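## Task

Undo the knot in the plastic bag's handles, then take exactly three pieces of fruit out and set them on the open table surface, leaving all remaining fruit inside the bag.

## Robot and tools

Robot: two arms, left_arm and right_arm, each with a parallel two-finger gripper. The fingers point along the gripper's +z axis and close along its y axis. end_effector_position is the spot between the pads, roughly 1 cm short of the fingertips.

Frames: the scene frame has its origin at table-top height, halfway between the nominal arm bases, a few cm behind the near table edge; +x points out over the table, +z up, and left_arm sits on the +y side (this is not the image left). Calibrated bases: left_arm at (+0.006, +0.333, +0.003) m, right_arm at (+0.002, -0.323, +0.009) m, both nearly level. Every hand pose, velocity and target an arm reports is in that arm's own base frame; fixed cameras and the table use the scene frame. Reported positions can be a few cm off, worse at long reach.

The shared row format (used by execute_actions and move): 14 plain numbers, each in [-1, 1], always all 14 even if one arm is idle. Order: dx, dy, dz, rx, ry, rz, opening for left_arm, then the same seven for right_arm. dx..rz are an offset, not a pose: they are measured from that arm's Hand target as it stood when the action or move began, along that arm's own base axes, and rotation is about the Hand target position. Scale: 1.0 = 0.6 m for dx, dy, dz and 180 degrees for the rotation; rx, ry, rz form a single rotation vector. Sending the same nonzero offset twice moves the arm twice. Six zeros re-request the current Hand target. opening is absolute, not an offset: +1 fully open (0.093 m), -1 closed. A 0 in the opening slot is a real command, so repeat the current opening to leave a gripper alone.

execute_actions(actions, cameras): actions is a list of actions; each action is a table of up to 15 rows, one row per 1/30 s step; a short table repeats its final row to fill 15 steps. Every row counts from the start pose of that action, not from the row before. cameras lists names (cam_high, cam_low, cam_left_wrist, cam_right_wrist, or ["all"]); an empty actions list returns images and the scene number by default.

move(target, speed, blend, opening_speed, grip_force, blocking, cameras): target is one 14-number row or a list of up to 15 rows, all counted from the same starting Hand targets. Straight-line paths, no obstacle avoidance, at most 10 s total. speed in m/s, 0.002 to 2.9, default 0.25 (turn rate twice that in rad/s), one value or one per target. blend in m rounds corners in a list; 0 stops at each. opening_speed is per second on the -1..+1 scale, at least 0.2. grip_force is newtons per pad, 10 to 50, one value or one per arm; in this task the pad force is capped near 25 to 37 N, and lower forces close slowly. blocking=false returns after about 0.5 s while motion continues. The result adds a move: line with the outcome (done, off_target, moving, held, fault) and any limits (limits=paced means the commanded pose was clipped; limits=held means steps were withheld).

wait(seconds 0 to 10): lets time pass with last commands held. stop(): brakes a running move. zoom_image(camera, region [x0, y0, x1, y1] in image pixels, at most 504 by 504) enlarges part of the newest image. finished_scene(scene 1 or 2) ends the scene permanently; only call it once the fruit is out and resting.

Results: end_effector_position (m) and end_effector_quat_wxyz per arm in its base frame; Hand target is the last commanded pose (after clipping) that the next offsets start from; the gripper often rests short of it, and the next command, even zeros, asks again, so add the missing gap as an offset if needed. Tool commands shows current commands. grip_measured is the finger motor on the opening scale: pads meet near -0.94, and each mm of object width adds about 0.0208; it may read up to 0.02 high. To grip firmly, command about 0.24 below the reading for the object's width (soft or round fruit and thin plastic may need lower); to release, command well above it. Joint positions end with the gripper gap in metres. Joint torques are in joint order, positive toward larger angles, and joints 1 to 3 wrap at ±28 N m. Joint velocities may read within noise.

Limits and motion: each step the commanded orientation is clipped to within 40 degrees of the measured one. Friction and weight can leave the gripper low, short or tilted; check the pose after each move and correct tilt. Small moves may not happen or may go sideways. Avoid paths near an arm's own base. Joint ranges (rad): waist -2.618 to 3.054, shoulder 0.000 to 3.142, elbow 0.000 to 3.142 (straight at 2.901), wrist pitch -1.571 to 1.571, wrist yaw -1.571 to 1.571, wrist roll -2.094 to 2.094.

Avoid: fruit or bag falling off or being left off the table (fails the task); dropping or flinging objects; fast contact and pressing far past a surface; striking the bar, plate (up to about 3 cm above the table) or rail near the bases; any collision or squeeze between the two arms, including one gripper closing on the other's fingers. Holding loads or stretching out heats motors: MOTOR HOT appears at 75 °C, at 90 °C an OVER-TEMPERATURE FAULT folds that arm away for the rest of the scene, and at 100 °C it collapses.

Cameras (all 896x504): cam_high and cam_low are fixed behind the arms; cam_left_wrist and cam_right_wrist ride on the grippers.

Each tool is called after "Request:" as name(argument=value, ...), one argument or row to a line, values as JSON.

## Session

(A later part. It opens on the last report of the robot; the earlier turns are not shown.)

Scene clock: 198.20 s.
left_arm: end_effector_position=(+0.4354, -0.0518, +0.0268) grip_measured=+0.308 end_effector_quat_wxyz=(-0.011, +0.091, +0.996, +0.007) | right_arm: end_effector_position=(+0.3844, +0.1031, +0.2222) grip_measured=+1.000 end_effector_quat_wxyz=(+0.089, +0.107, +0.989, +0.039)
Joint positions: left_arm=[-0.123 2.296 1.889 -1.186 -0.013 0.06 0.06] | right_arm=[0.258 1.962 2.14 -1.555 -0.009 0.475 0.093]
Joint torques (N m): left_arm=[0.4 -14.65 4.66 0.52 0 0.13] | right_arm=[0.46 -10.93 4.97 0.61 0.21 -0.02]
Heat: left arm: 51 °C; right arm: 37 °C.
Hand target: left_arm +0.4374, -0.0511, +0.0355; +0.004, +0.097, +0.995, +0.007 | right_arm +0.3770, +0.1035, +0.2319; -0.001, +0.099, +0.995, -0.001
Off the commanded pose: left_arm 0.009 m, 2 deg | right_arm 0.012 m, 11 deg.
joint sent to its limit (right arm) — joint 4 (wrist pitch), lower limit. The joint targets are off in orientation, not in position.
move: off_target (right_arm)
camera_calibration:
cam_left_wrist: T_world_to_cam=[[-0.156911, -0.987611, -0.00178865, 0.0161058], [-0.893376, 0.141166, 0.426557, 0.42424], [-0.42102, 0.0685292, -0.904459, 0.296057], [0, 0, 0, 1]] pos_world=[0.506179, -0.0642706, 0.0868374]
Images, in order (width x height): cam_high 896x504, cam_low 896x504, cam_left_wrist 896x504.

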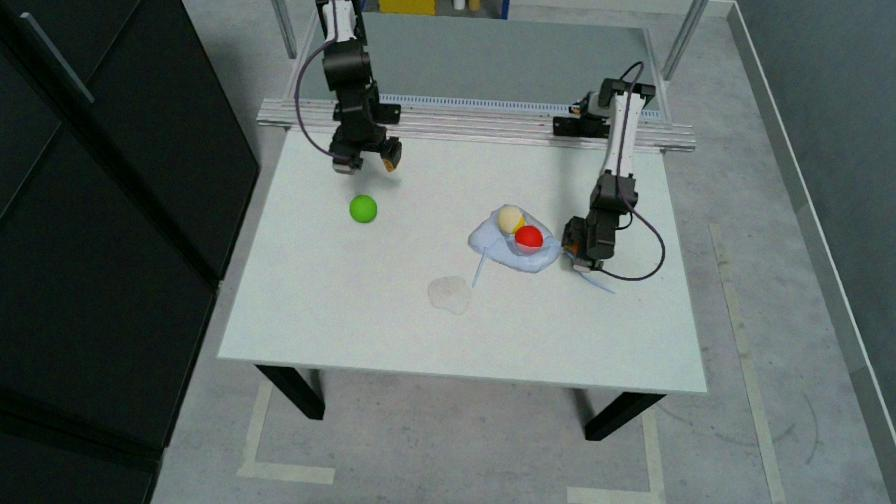

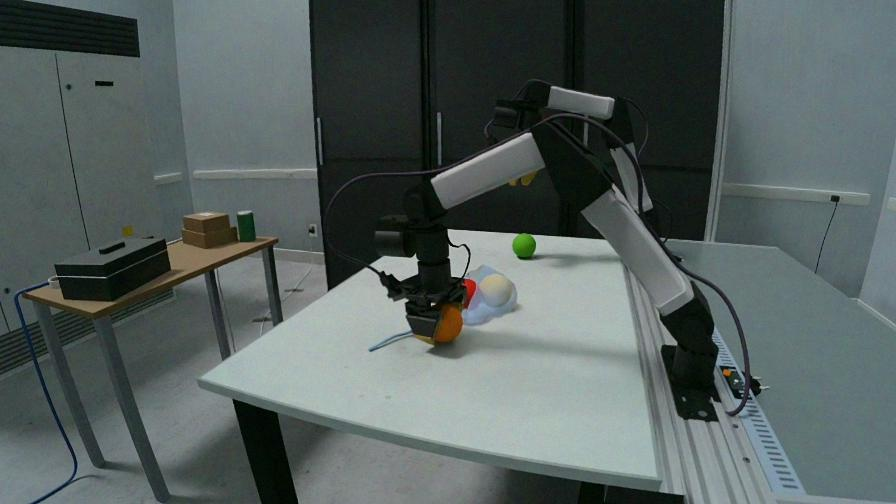

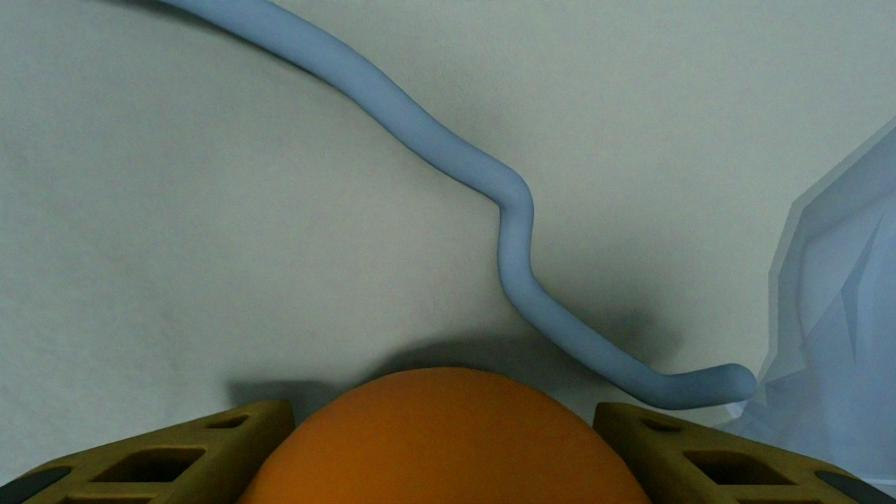

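Request:
move(
  target=[
    [-0.05,0.08,0.08,0,0,0,0.1,0,0,0,0,0,0,1],
    [-0.1,0.21,0.05,0,0,0,0.1,0,0,0,0,0,0,1],
    [-0.1,0.21,-0.003,0,0,0,0.1,0,0,0,0,0,0,1],
  ],
  speed=0.13,
  cameras=["cam_left_wrist","cam_high","cam_low"],
)

Scene clock: 201.87 s.
left_arm: end_effector_position=(+0.3774, +0.0763, +0.0334) grip_measured=+0.308 end_effector_quat_wxyz=(-0.001, +0.089, +0.996, +0.007) | right_arm: end_effector_position=(+0.3844, +0.1031, +0.2222) grip_measured=+1.000 end_effector_quat_wxyz=(+0.089, +0.107, +0.989, +0.039)
Joint positions: left_arm=[0.194 2.054 1.527 -1.041 -0.013 0.373 0.06] | right_arm=[0.258 1.962 2.14 -1.555 -0.009 0.475 0.093]
Joint torques (N m): left_arm=[0.03 -11.12 4.62 0.55 0.07 0.13] | right_arm=[0.53 -10.96 4.98 0.59 0.22 -0.05]
Heat: left arm: 52 °C; right arm: 37 °C.
Hand target: left_arm +0.3772, +0.0749, +0.0337; +0.004, +0.097, +0.995, +0.007 | right_arm +0.3770, +0.1035, +0.2319; -0.001, +0.099, +0.995, -0.001
Off the commanded pose: left_arm 0.001 m, 1 deg | right_arm 0.012 m, 11 deg.
joint sent to its limit (right arm) — joint 4 (wrist pitch), lower limit. The joint targets are off in orientation, not in position.
move: off_target (right_arm)
camera_calibration:
cam_left_wrist: T_world_to_cam=[[-0.152633, -0.988279, -0.00270982, 0.131958], [-0.902392, 0.138249, 0.408137, 0.355733], [-0.402979, 0.0647404, -0.912917, 0.262639], [0, 0, 0, 1]] pos_world=[0.44699, 0.0642281, 0.0949368]
Images, in order (width x height): cam_high 896x504, cam_low 896x504, cam_left_wrist 896x504.

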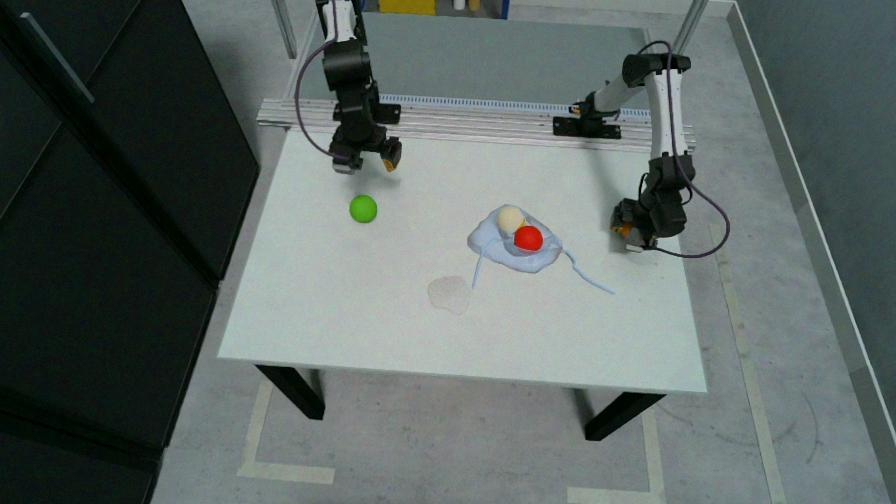

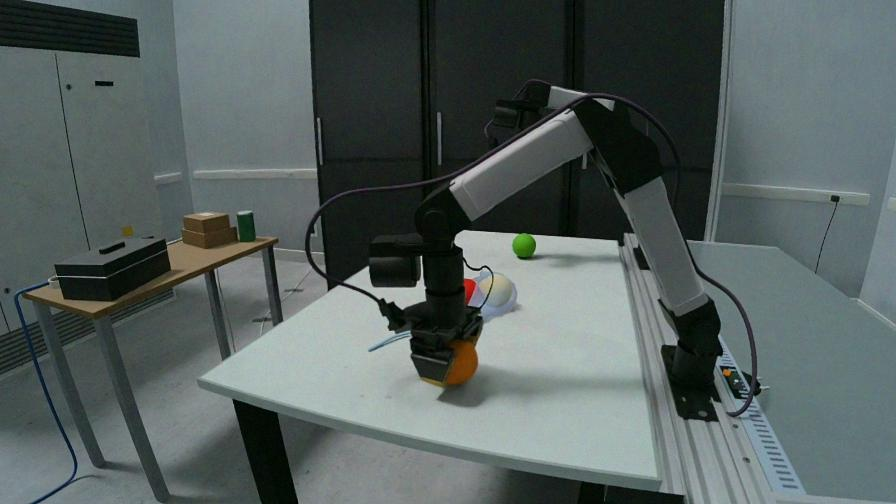

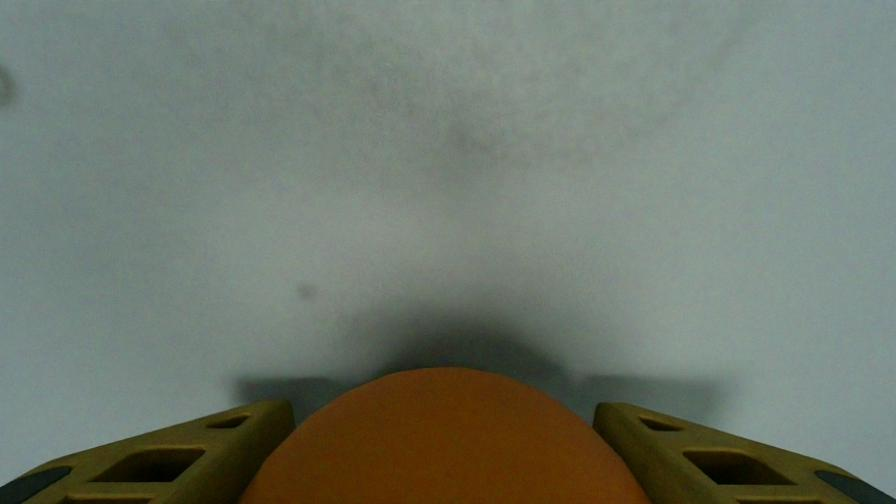

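Request:
move(
  target=[0,0,-0.022,0,0,0,0.1,0,0,0,0,0,0,1],
  speed=0.03,
  cameras=["cam_left_wrist"],
)

Scene clock: 203.23 s.
left_arm: end_effector_position=(+0.3790, +0.0766, +0.0260) grip_measured=+0.308 end_effector_quat_wxyz=(+0.007, +0.089, +0.996, +0.009) | right_arm: end_effector_position=(+0.3844, +0.1031, +0.2222) grip_measured=+1.000 end_effector_quat_wxyz=(+0.089, +0.107, +0.989, +0.039)
Joint positions: left_arm=[0.194 2.054 1.496 -0.994 -0.013 0.373 0.06] | right_arm=[0.258 1.962 2.14 -1.555 -0.009 0.475 0.093]
Joint torques (N m): left_arm=[-0.01 -9.95 4.51 0.58 0.07 0.14] | right_arm=[0.58 -10.99 4.92 0.62 0.2 -0.04]
Heat: left arm: 52 °C; right arm: 37 °C.
Hand target: left_arm +0.3773, +0.0749, +0.0204; +0.004, +0.097, +0.995, +0.007 | right_arm +0.3770, +0.1035, +0.2319; -0.001, +0.099, +0.995, -0.001
Off the commanded pose: left_arm 0.006 m, 1 deg | right_arm 0.012 m, 11 deg.
joint sent to its limit (right arm) — joint 4 (wrist pitch), lower limit. The joint targets are off in orientation, not in position.
move: off_target (right_arm)
camera_calibration:
cam_left_wrist: T_world_to_cam=[[-0.152621, -0.98825, -0.00826399, 0.132717], [-0.90883, 0.137061, 0.394009, 0.363076], [-0.388247, 0.0676446, -0.919069, 0.250792], [0, 0, 0, 1]] pos_world=[0.447599, 0.0644299, 0.0885371]
Images, in order (width x height): cam_left_wrist 896x504.

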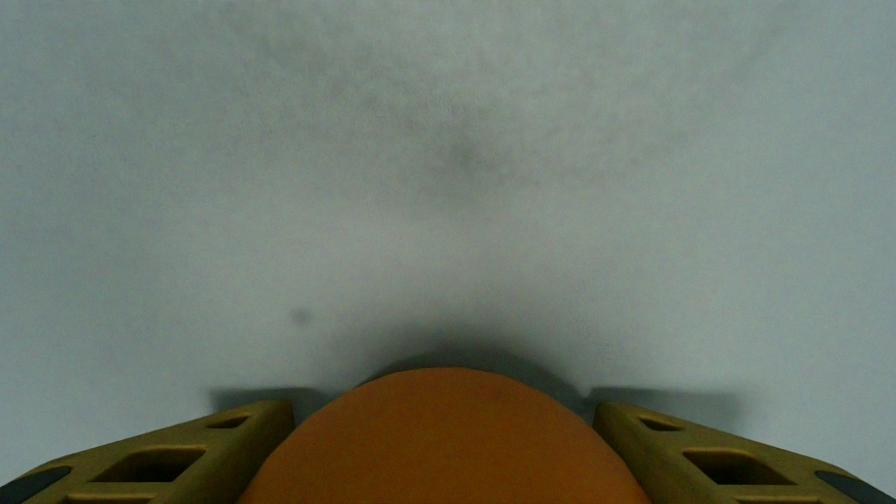

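Request:
move(
  target=[0,0,-0.012,0,0,0,0.1,0,0,0,0,0,0,1],
  speed=0.02,
)

Request:
move(
  target=[0,0,-0.01,0,0,0,0.1,0,0,0,0,0,0,1],
  speed=0.02,
  cameras=["cam_left_wrist"],
)

Scene clock: 204.37 s.
left_arm: end_effector_position=(+0.3802, +0.0769, +0.0240) grip_measured=+0.308 end_effector_quat_wxyz=(+0.011, +0.089, +0.996, +0.010) | right_arm: end_effector_position=(+0.3844, +0.1031, +0.2222) grip_measured=+1.000 end_effector_quat_wxyz=(+0.089, +0.107, +0.989, +0.039)
Joint positions: left_arm=[0.194 2.054 1.487 -0.978 -0.013 0.373 0.06] | right_arm=[0.258 1.962 2.14 -1.555 -0.009 0.475 0.093]
Joint torques (N m): left_arm=[0.05 -9.24 3.86 0.71 0.07 0.13] | right_arm=[0.57 -10.95 4.85 0.6 0.21 -0.04]
Heat: left arm: 52 °C; right arm: 37 °C.
Hand target: left_arm +0.3774, +0.0749, +0.0133; +0.004, +0.096, +0.995, +0.007 | right_arm +0.3770, +0.1035, +0.2319; -0.001, +0.099, +0.995, -0.001
Off the commanded pose: left_arm 0.011 m, 1 deg | right_arm 0.012 m, 11 deg.
joint sent to its limit (right arm) — joint 4 (wrist pitch), lower limit. The joint targets are off in orientation, not in position.
move: off_target (left_arm, right_arm)

Scene clock: 205.07 s.
left_arm: end_effector_position=(+0.3803, +0.0769, +0.0228) grip_measured=+0.308 end_effector_quat_wxyz=(+0.012, +0.089, +0.996, +0.010) | right_arm: end_effector_position=(+0.3844, +0.1031, +0.2222) grip_measured=+1.000 end_effector_quat_wxyz=(+0.089, +0.107, +0.989, +0.039)
Joint positions: left_arm=[0.194 2.054 1.482 -0.971 -0.013 0.373 0.06] | right_arm=[0.258 1.962 2.14 -1.555 -0.009 0.475 0.093]
Joint torques (N m): left_arm=[0.02 -8.69 3.22 0.84 0.08 0.13] | right_arm=[0.43 -10.95 4.96 0.6 0.18 -0.04]
Heat: left arm: 52 °C; right arm: 37 °C.
Hand target: left_arm +0.3773, +0.0749, +0.0073; +0.004, +0.096, +0.995, +0.007 | right_arm +0.3770, +0.1035, +0.2319; -0.001, +0.099, +0.995, -0.001
Off the commanded pose: left_arm 0.016 m, 1 deg | right_arm 0.012 m, 11 deg.
joint sent to its limit (right arm) — joint 4 (wrist pitch), lower limit. The joint targets are off in orientation, not in position.
move: off_target (left_arm, right_arm)
camera_calibration:
cam_left_wrist: T_world_to_cam=[[-0.15249, -0.988236, -0.0117064, 0.133141], [-0.912659, 0.136263, 0.385339, 0.367202], [-0.379211, 0.0694442, -0.922701, 0.244907], [0, 0, 0, 1]] pos_world=[0.448304, 0.064531, 0.0860374]
Images, in order (width x height): cam_left_wrist 896x504.

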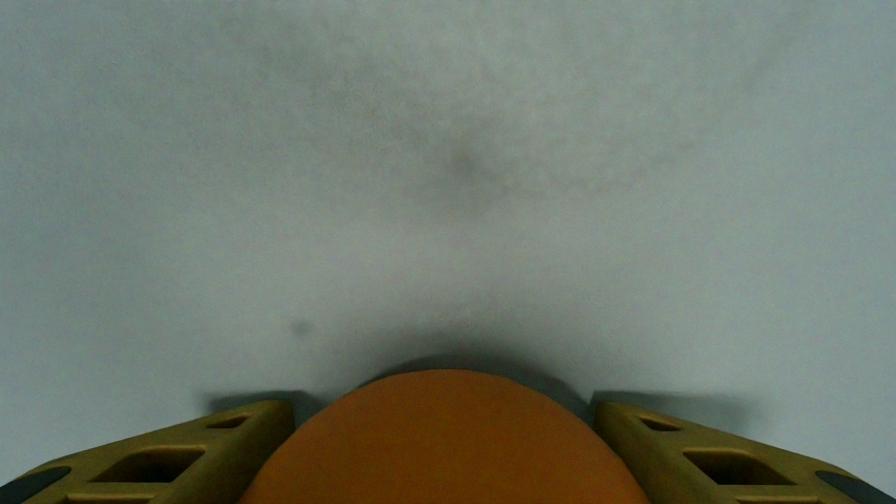

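Request:
move(
  target=[
    [0,0,0.014,0,0,0,0.1,0,0,0,0,0,0,1],
    [0,0,0.014,0,0,0,0.7,0,0,0,0,0,0,1],
  ],
  speed=0.05,
  opening_speed=0.5,
)

Request:
move(
  target=[
    [0,0,0.24,0,0,0,0.7,0,0,0,0,0,0,1],
    [0.06,-0.42,0.24,0,0,0,1,0,0,0,0,0,0,1],
  ],
  speed=0.2,
  cameras=["cam_left_wrist","cam_high","cam_low"],
)

Request:
zoom_image(
  camera="cam_low",
  region=[380, 180, 560, 350],
)

Scene clock: 207.77 s.
left_arm: end_effector_position=(+0.3803, +0.0769, +0.0228) grip_measured=+0.698 end_effector_quat_wxyz=(+0.012, +0.089, +0.996, +0.010) | right_arm: end_effector_position=(+0.3844, +0.1031, +0.2222) grip_measured=+1.000 end_effector_quat_wxyz=(+0.089, +0.107, +0.989, +0.039)
Joint positions: left_arm=[0.194 2.054 1.482 -0.971 -0.013 0.373 0.079] | right_arm=[0.258 1.962 2.14 -1.555 -0.009 0.475 0.093]
Joint torques (N m): left_arm=[0.05 -9.42 4.75 0.56 0.08 0.13] | right_arm=[0.53 -10.97 4.97 0.62 0.19 -0.04]
Heat: left arm: 51 °C; right arm: 37 °C.
Hand target: left_arm +0.3773, +0.0749, +0.0157; +0.004, +0.097, +0.995, +0.007 | right_arm +0.3770, +0.1035, +0.2319; -0.001, +0.099, +0.995, -0.001
Off the commanded pose: left_arm 0.008 m, 1 deg | right_arm 0.012 m, 11 deg.
joint sent to its limit (right arm) — joint 4 (wrist pitch), lower limit. The joint targets are off in orientation, not in position.
move: off_target (right_arm)

Scene clock: 211.73 s.
left_arm: end_effector_position=(+0.4127, -0.1755, +0.1632) grip_measured=+1.000 end_effector_quat_wxyz=(+0.056, +0.101, +0.993, -0.010) | right_arm: end_effector_position=(+0.3844, +0.1031, +0.2222) grip_measured=+1.000 end_effector_quat_wxyz=(+0.089, +0.107, +0.989, +0.039)
Joint positions: left_arm=[-0.407 2.235 2.329 -1.552 -0.014 -0.203 0.093] | right_arm=[0.258 1.962 2.14 -1.555 -0.009 0.475 0.093]
Joint torques (N m): left_arm=[-0.02 -10.06 7.86 0.52 -0.02 -0.11] | right_arm=[0.5 -11.03 4.93 0.62 0.21 -0.04]
Heat: left arm: 51 °C; right arm: 37 °C.
Hand target: left_arm +0.4134, -0.1770, +0.1596; +0.004, +0.097, +0.995, +0.007 | right_arm +0.3770, +0.1035, +0.2319; -0.001, +0.099, +0.995, -0.001
Off the commanded pose: left_arm 0.004 m, 6 deg | right_arm 0.012 m, 11 deg.
joint sent to its limit (left arm) — joint 4 (wrist pitch), lower limit. The joint targets are off in orientation, not in position.
joint sent to its limit (right arm) — joint 4 (wrist pitch), lower limit. The joint targets are off in orientation, not in position.
move: off_target (left_arm, right_arm); target 2's new opening was sent with left_arm's hand 0.004 m and 6 deg from that target
camera_calibration:
cam_left_wrist: T_world_to_cam=[[-0.178514, -0.983691, 0.0220032, -0.103706], [-0.937629, 0.176849, 0.299294, 0.408606], [-0.298305, 0.0327973, -0.953907, 0.369581], [0, 0, 0, 1]] pos_world=[0.474855, -0.186397, 0.232534]
Images, in order (width x height): cam_high 896x504, cam_low 896x504, cam_left_wrist 896x504.

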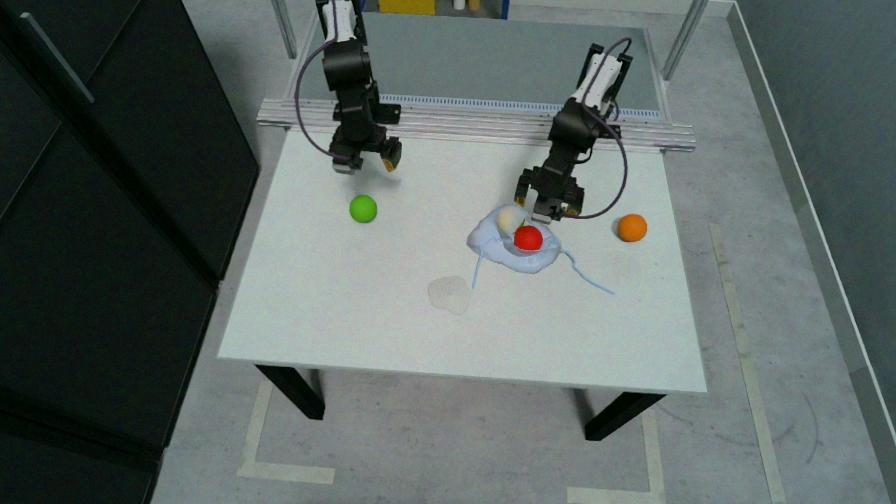

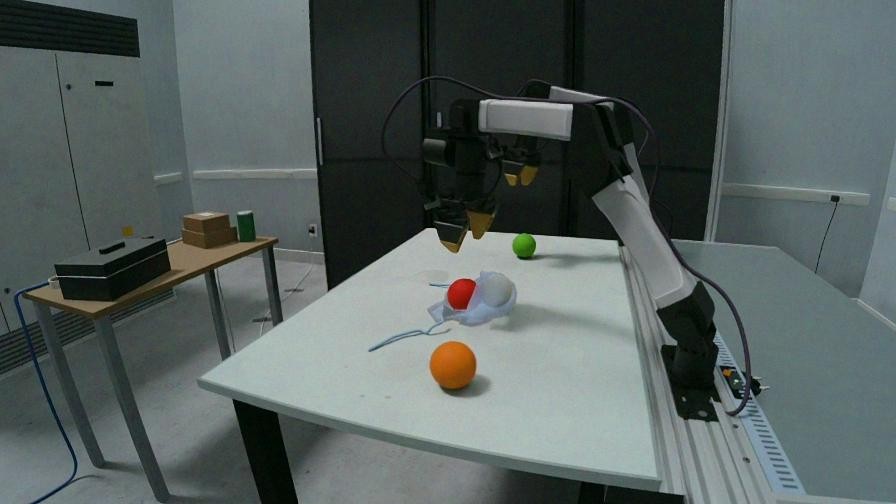

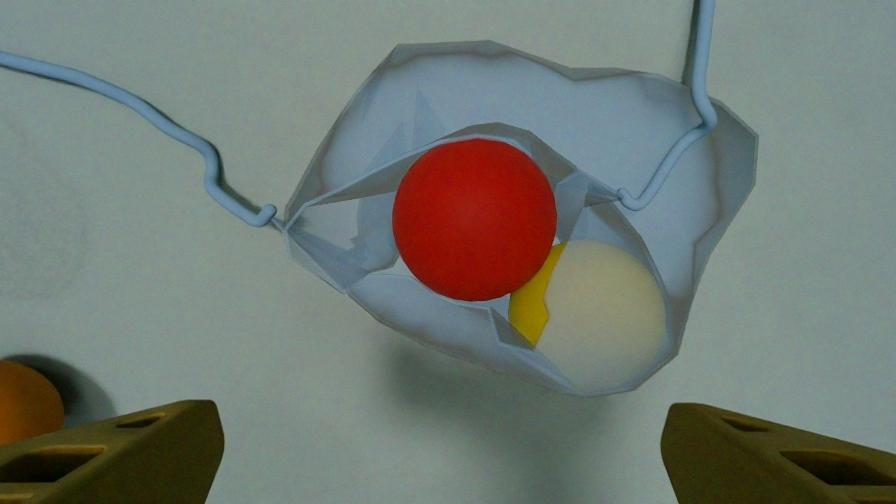

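Scaled by 2.800 from the camera's 896x504 image, which has a finer 1280x720 frame.

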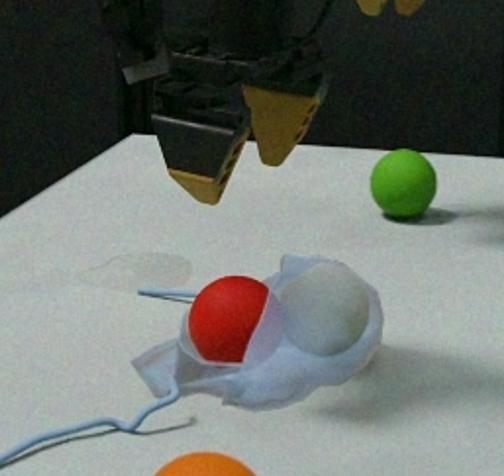

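Request:
move(
  target=[
    [0.015,-0.033,-0.1,0,0,0.083,1,0,0,0,0,0,0,1],
    [0.015,-0.033,-0.245,0,0,0.083,1,0,0,0,0,0,0,1],
  ],
  speed=0.12,
  cameras=["cam_left_wrist"],
)

Request:
move(
  target=[
    [0,0,0,0,0,0,1,0,0,0,0,0,0,1],
    [0,0,0,0,0,0,0.1,0,0,0,0,0,0,1],
  ],
  opening_speed=0.5,
  speed=0.08,
)

Request:
move(
  target=[0,0,0.22,0,0,0,0.1,0,0,0,0,0,0,1],
  speed=0.08,
  cameras=["cam_left_wrist","cam_low"],
)

Request:
zoom_image(
  camera="cam_low",
  region=[380, 180, 560, 350],
)

Scene clock: 216.27 s.
left_arm: end_effector_position=(+0.4251, -0.1907, +0.0186) grip_measured=+1.000 end_effector_quat_wxyz=(+0.003, -0.035, +0.999, +0.007) | right_arm: end_effector_position=(+0.3844, +0.1031, +0.2222) grip_measured=+1.000 end_effector_quat_wxyz=(+0.089, +0.107, +0.989, +0.039)
Joint positions: left_arm=[-0.427 2.405 2.046 -1.212 -0.014 -0.498 0.093] | right_arm=[0.258 1.962 2.14 -1.555 -0.009 0.475 0.093]
Joint torques (N m): left_arm=[-0.98 -12.62 4.75 0.64 -0.03 -0.11] | right_arm=[0.47 -10.95 4.93 0.61 0.21 -0.04]
Heat: left arm: 50 °C; right arm: 37 °C.
Hand target: left_arm +0.4224, -0.1968, +0.0126; +0.003, -0.034, +0.999, +0.007 | right_arm +0.3770, +0.1035, +0.2319; -0.001, +0.099, +0.995, -0.001
Off the commanded pose: left_arm 0.009 m, 0 deg | right_arm 0.012 m, 11 deg.
joint sent to its limit (right arm) — joint 4 (wrist pitch), lower limit. The joint targets are off in orientation, not in position.
move: off_target (right_arm)
camera_calibration:
cam_left_wrist: T_world_to_cam=[[0.0960657, -0.995372, -0.00239147, -0.231777], [-0.912492, -0.0890261, 0.399289, 0.402919], [-0.397654, -0.0361758, -0.916822, 0.264143], [0, 0, 0, 1]] pos_world=[0.494964, -0.185278, 0.0807365]
Images, in order (width x height): cam_left_wrist 896x504.

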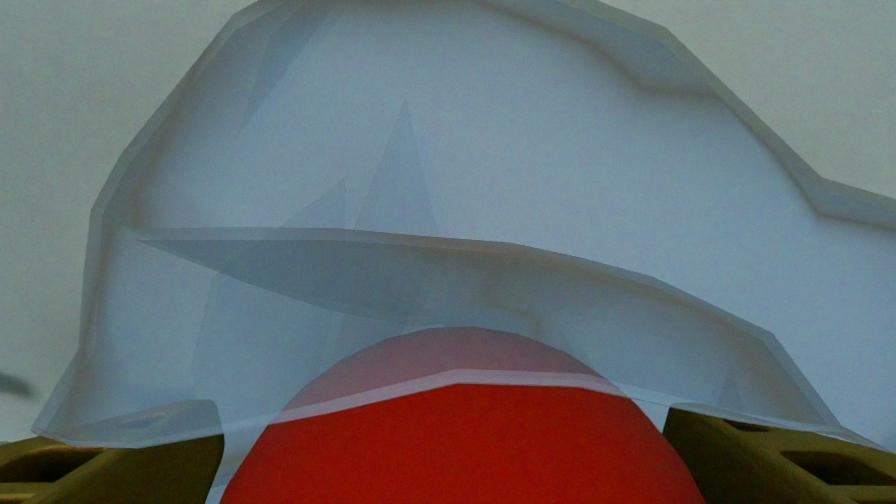

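Scene clock: 218.77 s.
left_arm: end_effector_position=(+0.4252, -0.1908, +0.0186) grip_measured=+0.321 end_effector_quat_wxyz=(+0.003, -0.035, +0.999, +0.007) | right_arm: end_effector_position=(+0.3844, +0.1031, +0.2222) grip_measured=+1.000 end_effector_quat_wxyz=(+0.089, +0.107, +0.989, +0.039)
Joint positions: left_arm=[-0.427 2.405 2.046 -1.212 -0.014 -0.498 0.061] | right_arm=[0.258 1.962 2.14 -1.555 -0.009 0.475 0.093]
Joint torques (N m): left_arm=[-0.99 -12.6 4.77 0.62 -0.04 -0.11] | right_arm=[0.47 -10.99 4.93 0.62 0.19 -0.04]
Heat: left arm: 50 °C; right arm: 37 °C.
Hand target: left_arm +0.4224, -0.1968, +0.0126; +0.003, -0.034, +0.999, +0.007 | right_arm +0.3770, +0.1035, +0.2319; -0.001, +0.099, +0.995, -0.001
Off the commanded pose: left_arm 0.009 m, 0 deg | right_arm 0.012 m, 11 deg.
joint sent to its limit (right arm) — joint 4 (wrist pitch), lower limit. The joint targets are off in orientation, not in position.
move: off_target (right_arm)

Scene clock: 220.87 s.
left_arm: end_effector_position=(+0.4254, -0.1908, +0.1222) grip_measured=+0.321 end_effector_quat_wxyz=(+0.027, -0.035, +0.999, -0.005) | right_arm: end_effector_position=(+0.3844, +0.1031, +0.2222) grip_measured=+1.000 end_effector_quat_wxyz=(+0.089, +0.107, +0.989, +0.039)
Joint positions: left_arm=[-0.427 2.378 2.411 -1.552 -0.014 -0.498 0.061] | right_arm=[0.258 1.962 2.14 -1.555 -0.009 0.475 0.093]
Joint torques (N m): left_arm=[-0.96 -15.51 7.73 0.39 -0.05 -0.09] | right_arm=[0.51 -10.96 4.93 0.61 0.19 -0.04]
Heat: left arm: 50 °C; right arm: 37 °C.
Hand target: left_arm +0.4224, -0.1968, +0.1446; +0.003, -0.034, +0.999, +0.007 | right_arm +0.3770, +0.1035, +0.2319; -0.001, +0.099, +0.995, -0.001
Off the commanded pose: left_arm 0.023 m, 3 deg | right_arm 0.012 m, 11 deg.
joint sent to its limit (left arm) — joint 4 (wrist pitch), lower limit. The joint targets are off in orientation, not in position.
joint sent to its limit (right arm) — joint 4 (wrist pitch), lower limit. The joint targets are off in orientation, not in position.
move: off_target (left_arm, right_arm)
camera_calibration:
cam_left_wrist: T_world_to_cam=[[0.0955225, -0.995135, 0.0241083, -0.234632], [-0.930744, -0.0807013, 0.356655, 0.376371], [-0.352974, -0.0565072, -0.933925, 0.338476], [0, 0, 0, 1]] pos_world=[0.492191, -0.18399, 0.187533]
Images, in order (width x height): cam_low 896x504, cam_left_wrist 896x504.

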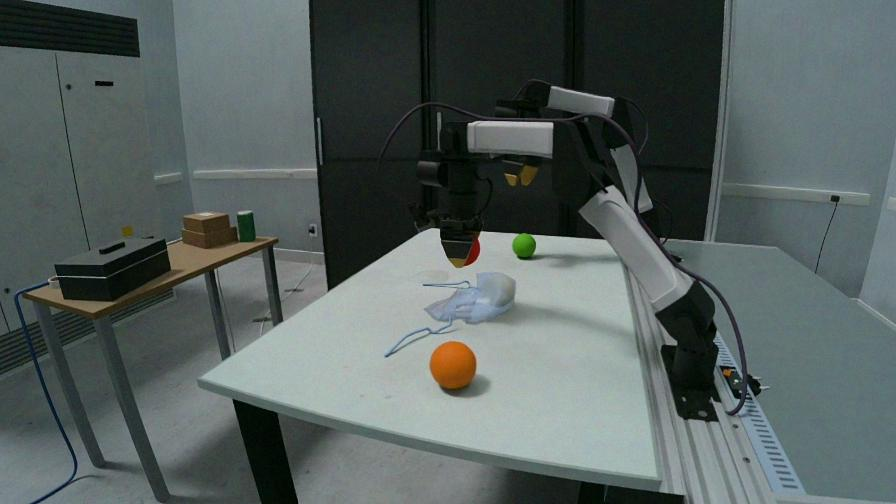

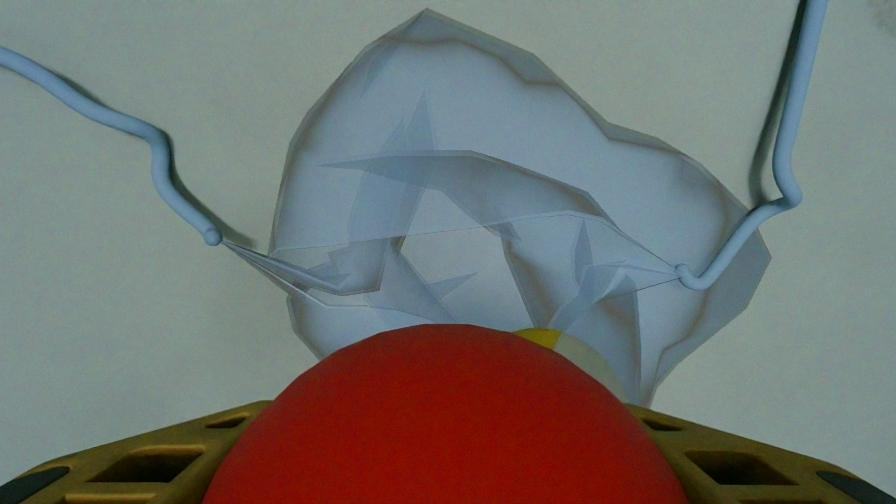

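Scaled by 2.800 from the camera's 896x504 image, which has a finer 1280x720 frame.

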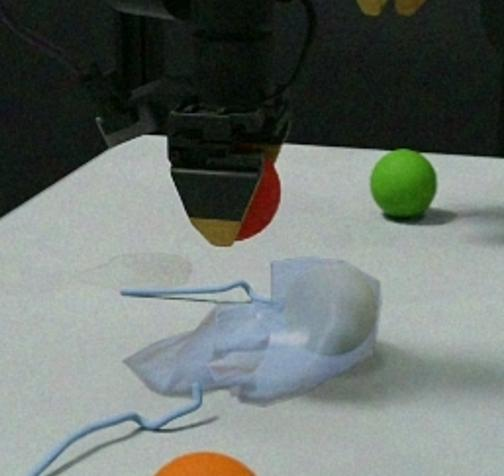

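Request:
move(
  target=[
    [-0.21,0.28,0,0,0,0,0.1,0,0,0,0,0,0,1],
    [-0.21,0.28,-0.175,0,0,0,0.1,0,0,0,0,0,0,1],
  ],
  speed=0.18,
  blend=0.03,
)

Request:
move(
  target=[0,0,-0.025,0,0,0,0.1,0,0,0,0,0,0,1],
  speed=0.03,
  cameras=["cam_left_wrist","cam_low"],
)

Scene clock: 224.00 s.
left_arm: end_effector_position=(+0.2969, -0.0303, +0.0454) grip_measured=+0.321 end_effector_quat_wxyz=(+0.006, -0.038, +0.999, +0.006) | right_arm: end_effector_position=(+0.3844, +0.1031, +0.2222) grip_measured=+1.000 end_effector_quat_wxyz=(+0.089, +0.107, +0.989, +0.039)
Joint positions: left_arm=[-0.11 1.719 1.128 -0.969 -0.014 -0.185 0.061] | right_arm=[0.258 1.962 2.14 -1.555 -0.009 0.475 0.093]
Joint torques (N m): left_arm=[0.59 -6.53 4.75 0.61 -0.01 0.12] | right_arm=[0.53 -10.93 4.93 0.61 0.2 -0.05]
Heat: left arm: 50 °C; right arm: 37 °C.
Hand target: left_arm +0.2964, -0.0288, +0.0396; +0.003, -0.034, +0.999, +0.007 | right_arm +0.3770, +0.1035, +0.2319; -0.001, +0.099, +0.995, -0.001
Off the commanded pose: left_arm 0.006 m, 1 deg | right_arm 0.012 m, 11 deg.
joint sent to its limit (right arm) — joint 4 (wrist pitch), lower limit. The joint targets are off in orientation, not in position.
move: off_target (right_arm)

Scene clock: 225.03 s.
left_arm: end_effector_position=(+0.2983, -0.0305, +0.0319) grip_measured=+0.321 end_effector_quat_wxyz=(+0.009, -0.038, +0.999, +0.006) | right_arm: end_effector_position=(+0.3844, +0.1031, +0.2222) grip_measured=+1.000 end_effector_quat_wxyz=(+0.089, +0.107, +0.989, +0.039)
Joint positions: left_arm=[-0.11 1.738 1.092 -0.908 -0.014 -0.185 0.061] | right_arm=[0.258 1.962 2.14 -1.555 -0.009 0.475 0.093]
Joint torques (N m): left_arm=[0.58 -6.35 4.48 0.6 -0.01 0.14] | right_arm=[0.49 -10.95 4.96 0.62 0.19 -0.04]
Heat: left arm: 49 °C; right arm: 37 °C.
Hand target: left_arm +0.2965, -0.0288, +0.0247; +0.003, -0.034, +0.999, +0.007 | right_arm +0.3770, +0.1035, +0.2319; -0.001, +0.099, +0.995, -0.001
Off the commanded pose: left_arm 0.008 m, 1 deg | right_arm 0.012 m, 11 deg.
joint sent to its limit (right arm) — joint 4 (wrist pitch), lower limit. The joint targets are off in orientation, not in position.
move: off_target (right_arm)
camera_calibration:
cam_left_wrist: T_world_to_cam=[[0.100596, -0.994927, -0.000270894, -0.0614738], [-0.917075, -0.0928303, 0.387758, 0.297673], [-0.385816, -0.0387586, -0.921761, 0.228343], [0, 0, 0, 1]] pos_world=[0.36727, -0.0246787, 0.0950359]
Images, in order (width x height): cam_low 896x504, cam_left_wrist 896x504.

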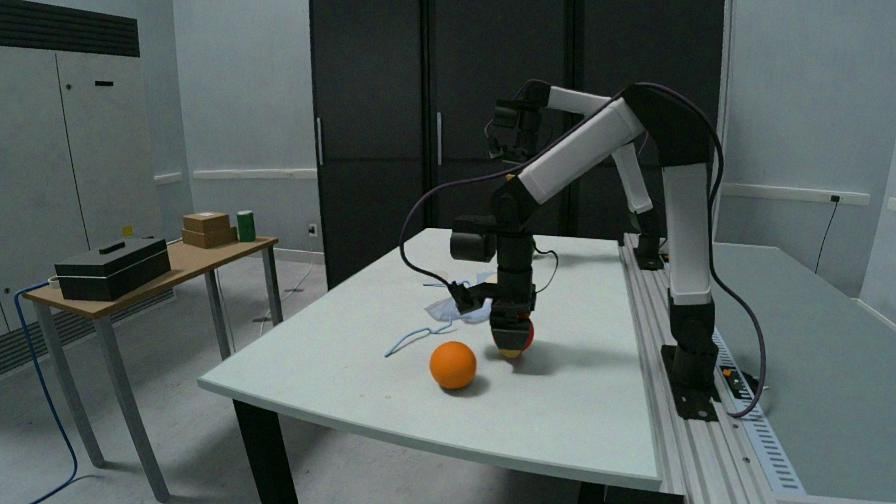

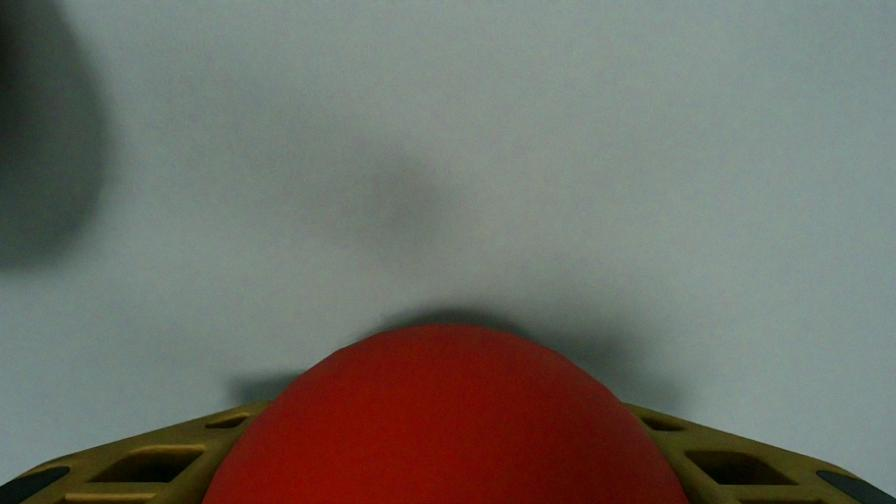

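Request:
move(
  target=[0,0,-0.015,0,0,0,0.1,0,0,0,0,0,0,1],
  speed=0.02,
)

Request:
move(
  target=[0,0,-0.01,0,0,0,0.1,0,0,0,0,0,0,1],
  speed=0.02,
)

Scene clock: 226.33 s.
left_arm: end_effector_position=(+0.2986, -0.0305, +0.0231) grip_measured=+0.321 end_effector_quat_wxyz=(+0.010, -0.038, +0.999, +0.006) | right_arm: end_effector_position=(+0.3844, +0.1031, +0.2222) grip_measured=+1.000 end_effector_quat_wxyz=(+0.089, +0.107, +0.989, +0.039)
Joint positions: left_arm=[-0.11 1.753 1.072 -0.872 -0.014 -0.185 0.061] | right_arm=[0.258 1.962 2.14 -1.555 -0.009 0.475 0.093]
Joint torques (N m): left_arm=[0.62 -6.35 4.41 0.67 -0.02 0.14] | right_arm=[0.57 -10.93 4.94 0.62 0.21 -0.02]
Heat: left arm: 49 °C; right arm: 37 °C.
Hand target: left_arm +0.2965, -0.0288, +0.0156; +0.003, -0.034, +0.999, +0.007 | right_arm +0.3770, +0.1035, +0.2319; -0.001, +0.099, +0.995, -0.001
Off the commanded pose: left_arm 0.008 m, 1 deg | right_arm 0.012 m, 11 deg.
joint sent to its limit (right arm) — joint 4 (wrist pitch), lower limit. The joint targets are off in orientation, not in position.
move: off_target (right_arm)

Scene clock: 227.03 s.
left_arm: end_effector_position=(+0.2983, -0.0305, +0.0185) grip_measured=+0.321 end_effector_quat_wxyz=(+0.009, -0.038, +0.999, +0.006) | right_arm: end_effector_position=(+0.3844, +0.1031, +0.2222) grip_measured=+1.000 end_effector_quat_wxyz=(+0.089, +0.107, +0.989, +0.039)
Joint positions: left_arm=[-0.11 1.761 1.061 -0.855 -0.014 -0.185 0.061] | right_arm=[0.258 1.962 2.14 -1.555 -0.009 0.475 0.093]
Joint torques (N m): left_arm=[0.65 -6.19 4.12 0.69 -0.01 0.13] | right_arm=[0.46 -10.92 4.96 0.6 0.22 -0.05]
Heat: left arm: 49 °C; right arm: 38 °C.
Hand target: left_arm +0.2964, -0.0288, +0.0097; +0.003, -0.034, +0.999, +0.007 | right_arm +0.3770, +0.1035, +0.2319; -0.001, +0.099, +0.995, -0.001
Off the commanded pose: left_arm 0.009 m, 1 deg | right_arm 0.012 m, 11 deg.
joint sent to its limit (right arm) — joint 4 (wrist pitch), lower limit. The joint targets are off in orientation, not in position.
move: off_target (right_arm)

Request:
move(
  target=[0,0,-0.01,0,0,0,0.1,0,0,0,0,0,0,1],
  speed=0.02,
  cameras=["cam_low"],
)

Request:
zoom_image(
  camera="cam_low",
  region=[440, 250, 600, 400],
)

Scene clock: 228.33 s.
left_arm: end_effector_position=(+0.2986, -0.0305, +0.0174) grip_measured=+0.321 end_effector_quat_wxyz=(+0.011, -0.038, +0.999, +0.006) | right_arm: end_effector_position=(+0.3844, +0.1031, +0.2222) grip_measured=+1.000 end_effector_quat_wxyz=(+0.089, +0.107, +0.989, +0.039)
Joint positions: left_arm=[-0.11 1.761 1.056 -0.846 -0.014 -0.185 0.061] | right_arm=[0.258 1.962 2.14 -1.555 -0.009 0.475 0.093]
Joint torques (N m): left_arm=[0.54 -5.39 3.45 0.83 -0.01 0.13] | right_arm=[0.47 -10.95 4.97 0.6 0.22 -0.04]
Heat: left arm: 48 °C; right arm: 38 °C.
Hand target: left_arm +0.2963, -0.0288, +0.0036; +0.003, -0.034, +0.999, +0.007 | right_arm +0.3770, +0.1035, +0.2319; -0.001, +0.099, +0.995, -0.001
Off the commanded pose: left_arm 0.014 m, 1 deg | right_arm 0.012 m, 11 deg.
joint sent to its limit (right arm) — joint 4 (wrist pitch), lower limit. The joint targets are off in orientation, not in position.
move: off_target (left_arm, right_arm)
Images, in order (width x height): cam_low 896x504.

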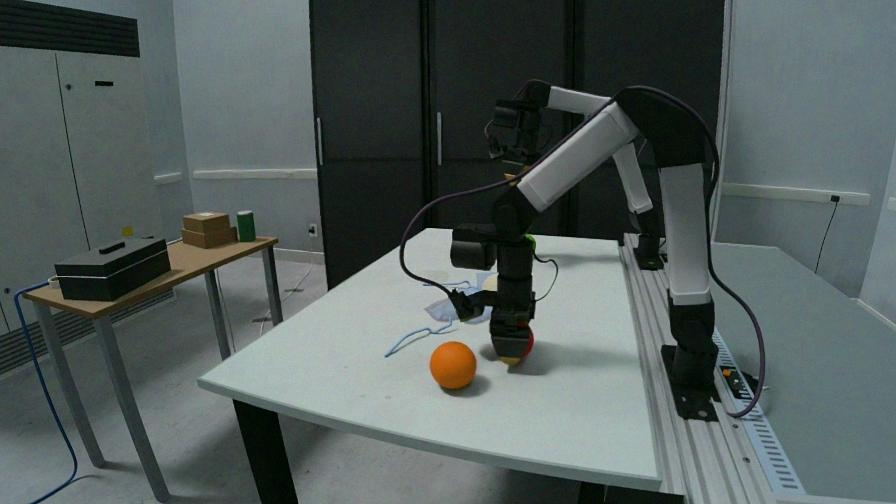

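Scaled by 3.150 from the camera's 896x504 image, which has a finer 1280x720 frame.

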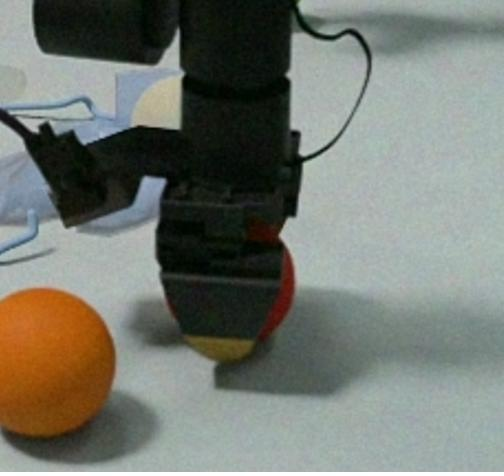

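Touching. Release.

Request:
move(
  target=[
    [0,0,0.013,0,0,0,0.1,0,0,0,0,0,0,1],
    [0,0,0.013,0,0,0,0.8,0,0,0,0,0,0,1],
  ],
  speed=0.05,
  opening_speed=0.5,
)

Request:
move(
  target=[
    [0,0,0.25,0,0,0,0.8,0,0,0,0,0,0,1],
    [-0.05,0.1,0.25,0,0,0,0.8,0,0,0,0,0,0,1],
  ],
  speed=0.2,
  cameras=["cam_high","cam_low"],
)

Request:
zoom_image(
  camera="cam_high",
  region=[420, 170, 670, 320],
)

Scene clock: 231.17 s.
left_arm: end_effector_position=(+0.2986, -0.0305, +0.0174) grip_measured=+0.798 end_effector_quat_wxyz=(+0.011, -0.037, +0.999, +0.006) | right_arm: end_effector_position=(+0.3844, +0.1031, +0.2222) grip_measured=+1.000 end_effector_quat_wxyz=(+0.089, +0.107, +0.989, +0.039)
Joint positions: left_arm=[-0.11 1.761 1.056 -0.846 -0.014 -0.185 0.084] | right_arm=[0.258 1.962 2.14 -1.555 -0.009 0.475 0.093]
Joint torques (N m): left_arm=[0.57 -6.35 4.82 0.55 -0.01 0.13] | right_arm=[0.46 -10.97 4.92 0.62 0.18 -0.05]
Heat: left arm: 47 °C; right arm: 38 °C.
Hand target: left_arm +0.2963, -0.0288, +0.0114; +0.003, -0.034, +0.999, +0.007 | right_arm +0.3770, +0.1035, +0.2319; -0.001, +0.099, +0.995, -0.001
Off the commanded pose: left_arm 0.007 m, 1 deg | right_arm 0.012 m, 11 deg.
joint sent to its limit (right arm) — joint 4 (wrist pitch), lower limit. The joint targets are off in orientation, not in position.
move: off_target (right_arm)

Scene clock: 233.77 s.
left_arm: end_effector_position=(+0.2735, +0.0316, +0.1602) grip_measured=+0.798 end_effector_quat_wxyz=(+0.006, -0.039, +0.999, +0.008) | right_arm: end_effector_position=(+0.3844, +0.1031, +0.2222) grip_measured=+1.000 end_effector_quat_wxyz=(+0.089, +0.107, +0.989, +0.039)
Joint positions: left_arm=[0.106 1.575 1.435 -1.417 -0.016 0.027 0.084] | right_arm=[0.258 1.962 2.14 -1.555 -0.009 0.475 0.093]
Joint torques (N m): left_arm=[0.36 -7.92 4.67 0.36 0.03 0.17] | right_arm=[0.47 -11.02 5.01 0.61 0.21 -0.02]
Heat: left arm: 47 °C; right arm: 38 °C.
Hand target: left_arm +0.2664, +0.0312, +0.1614; +0.003, -0.034, +0.999, +0.007 | right_arm +0.3770, +0.1035, +0.2319; -0.001, +0.099, +0.995, -0.001
Off the commanded pose: left_arm 0.007 m, 1 deg | right_arm 0.012 m, 11 deg.
joint sent to its limit (right arm) — joint 4 (wrist pitch), lower limit. The joint targets are off in orientation, not in position.
move: off_target (right_arm)
Images, in order (width x height): cam_high 896x504, cam_low 896x504.

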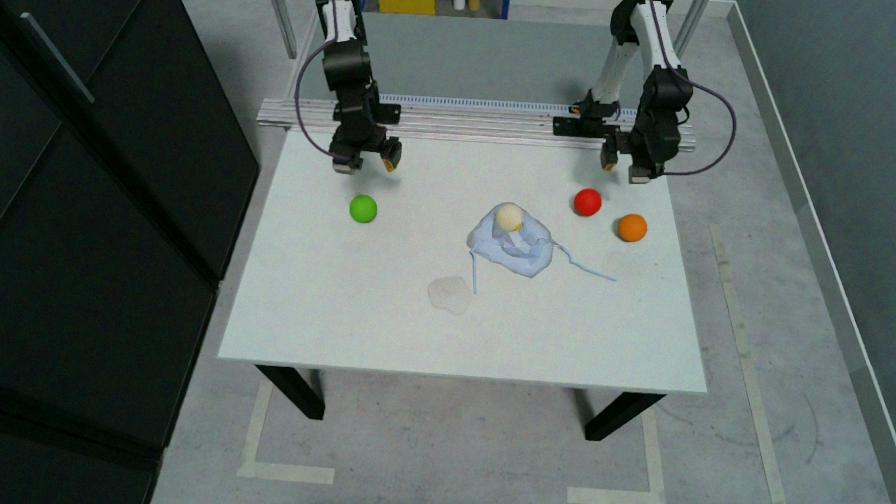

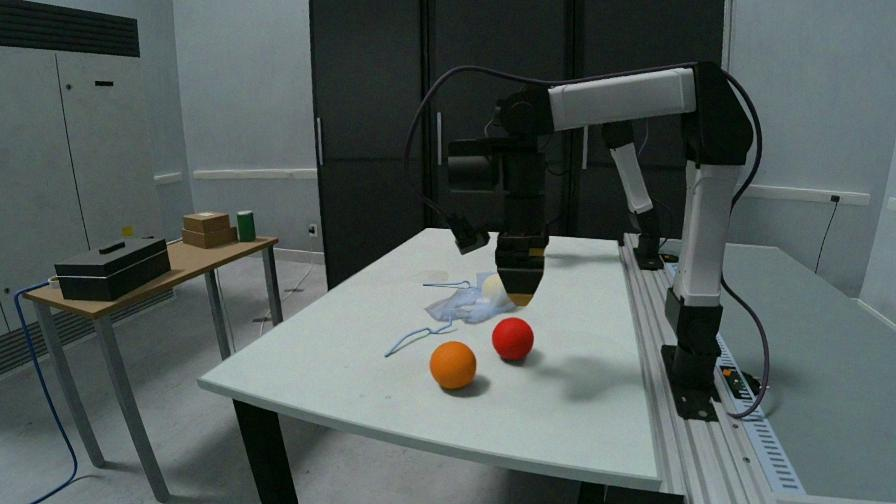

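Scaled by 2.016 from the camera's 896x504 image, which has a finer 1280x720 frame.

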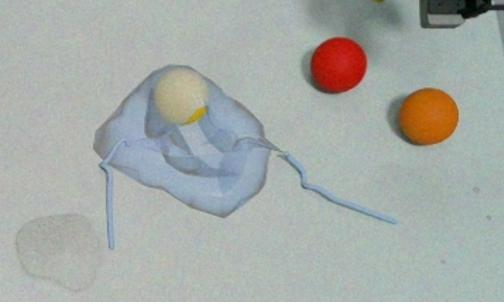

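Done: yellow remains in the bag.

Request:
finished_scene(
  scene=1,
)

The scene is finished: the task was done.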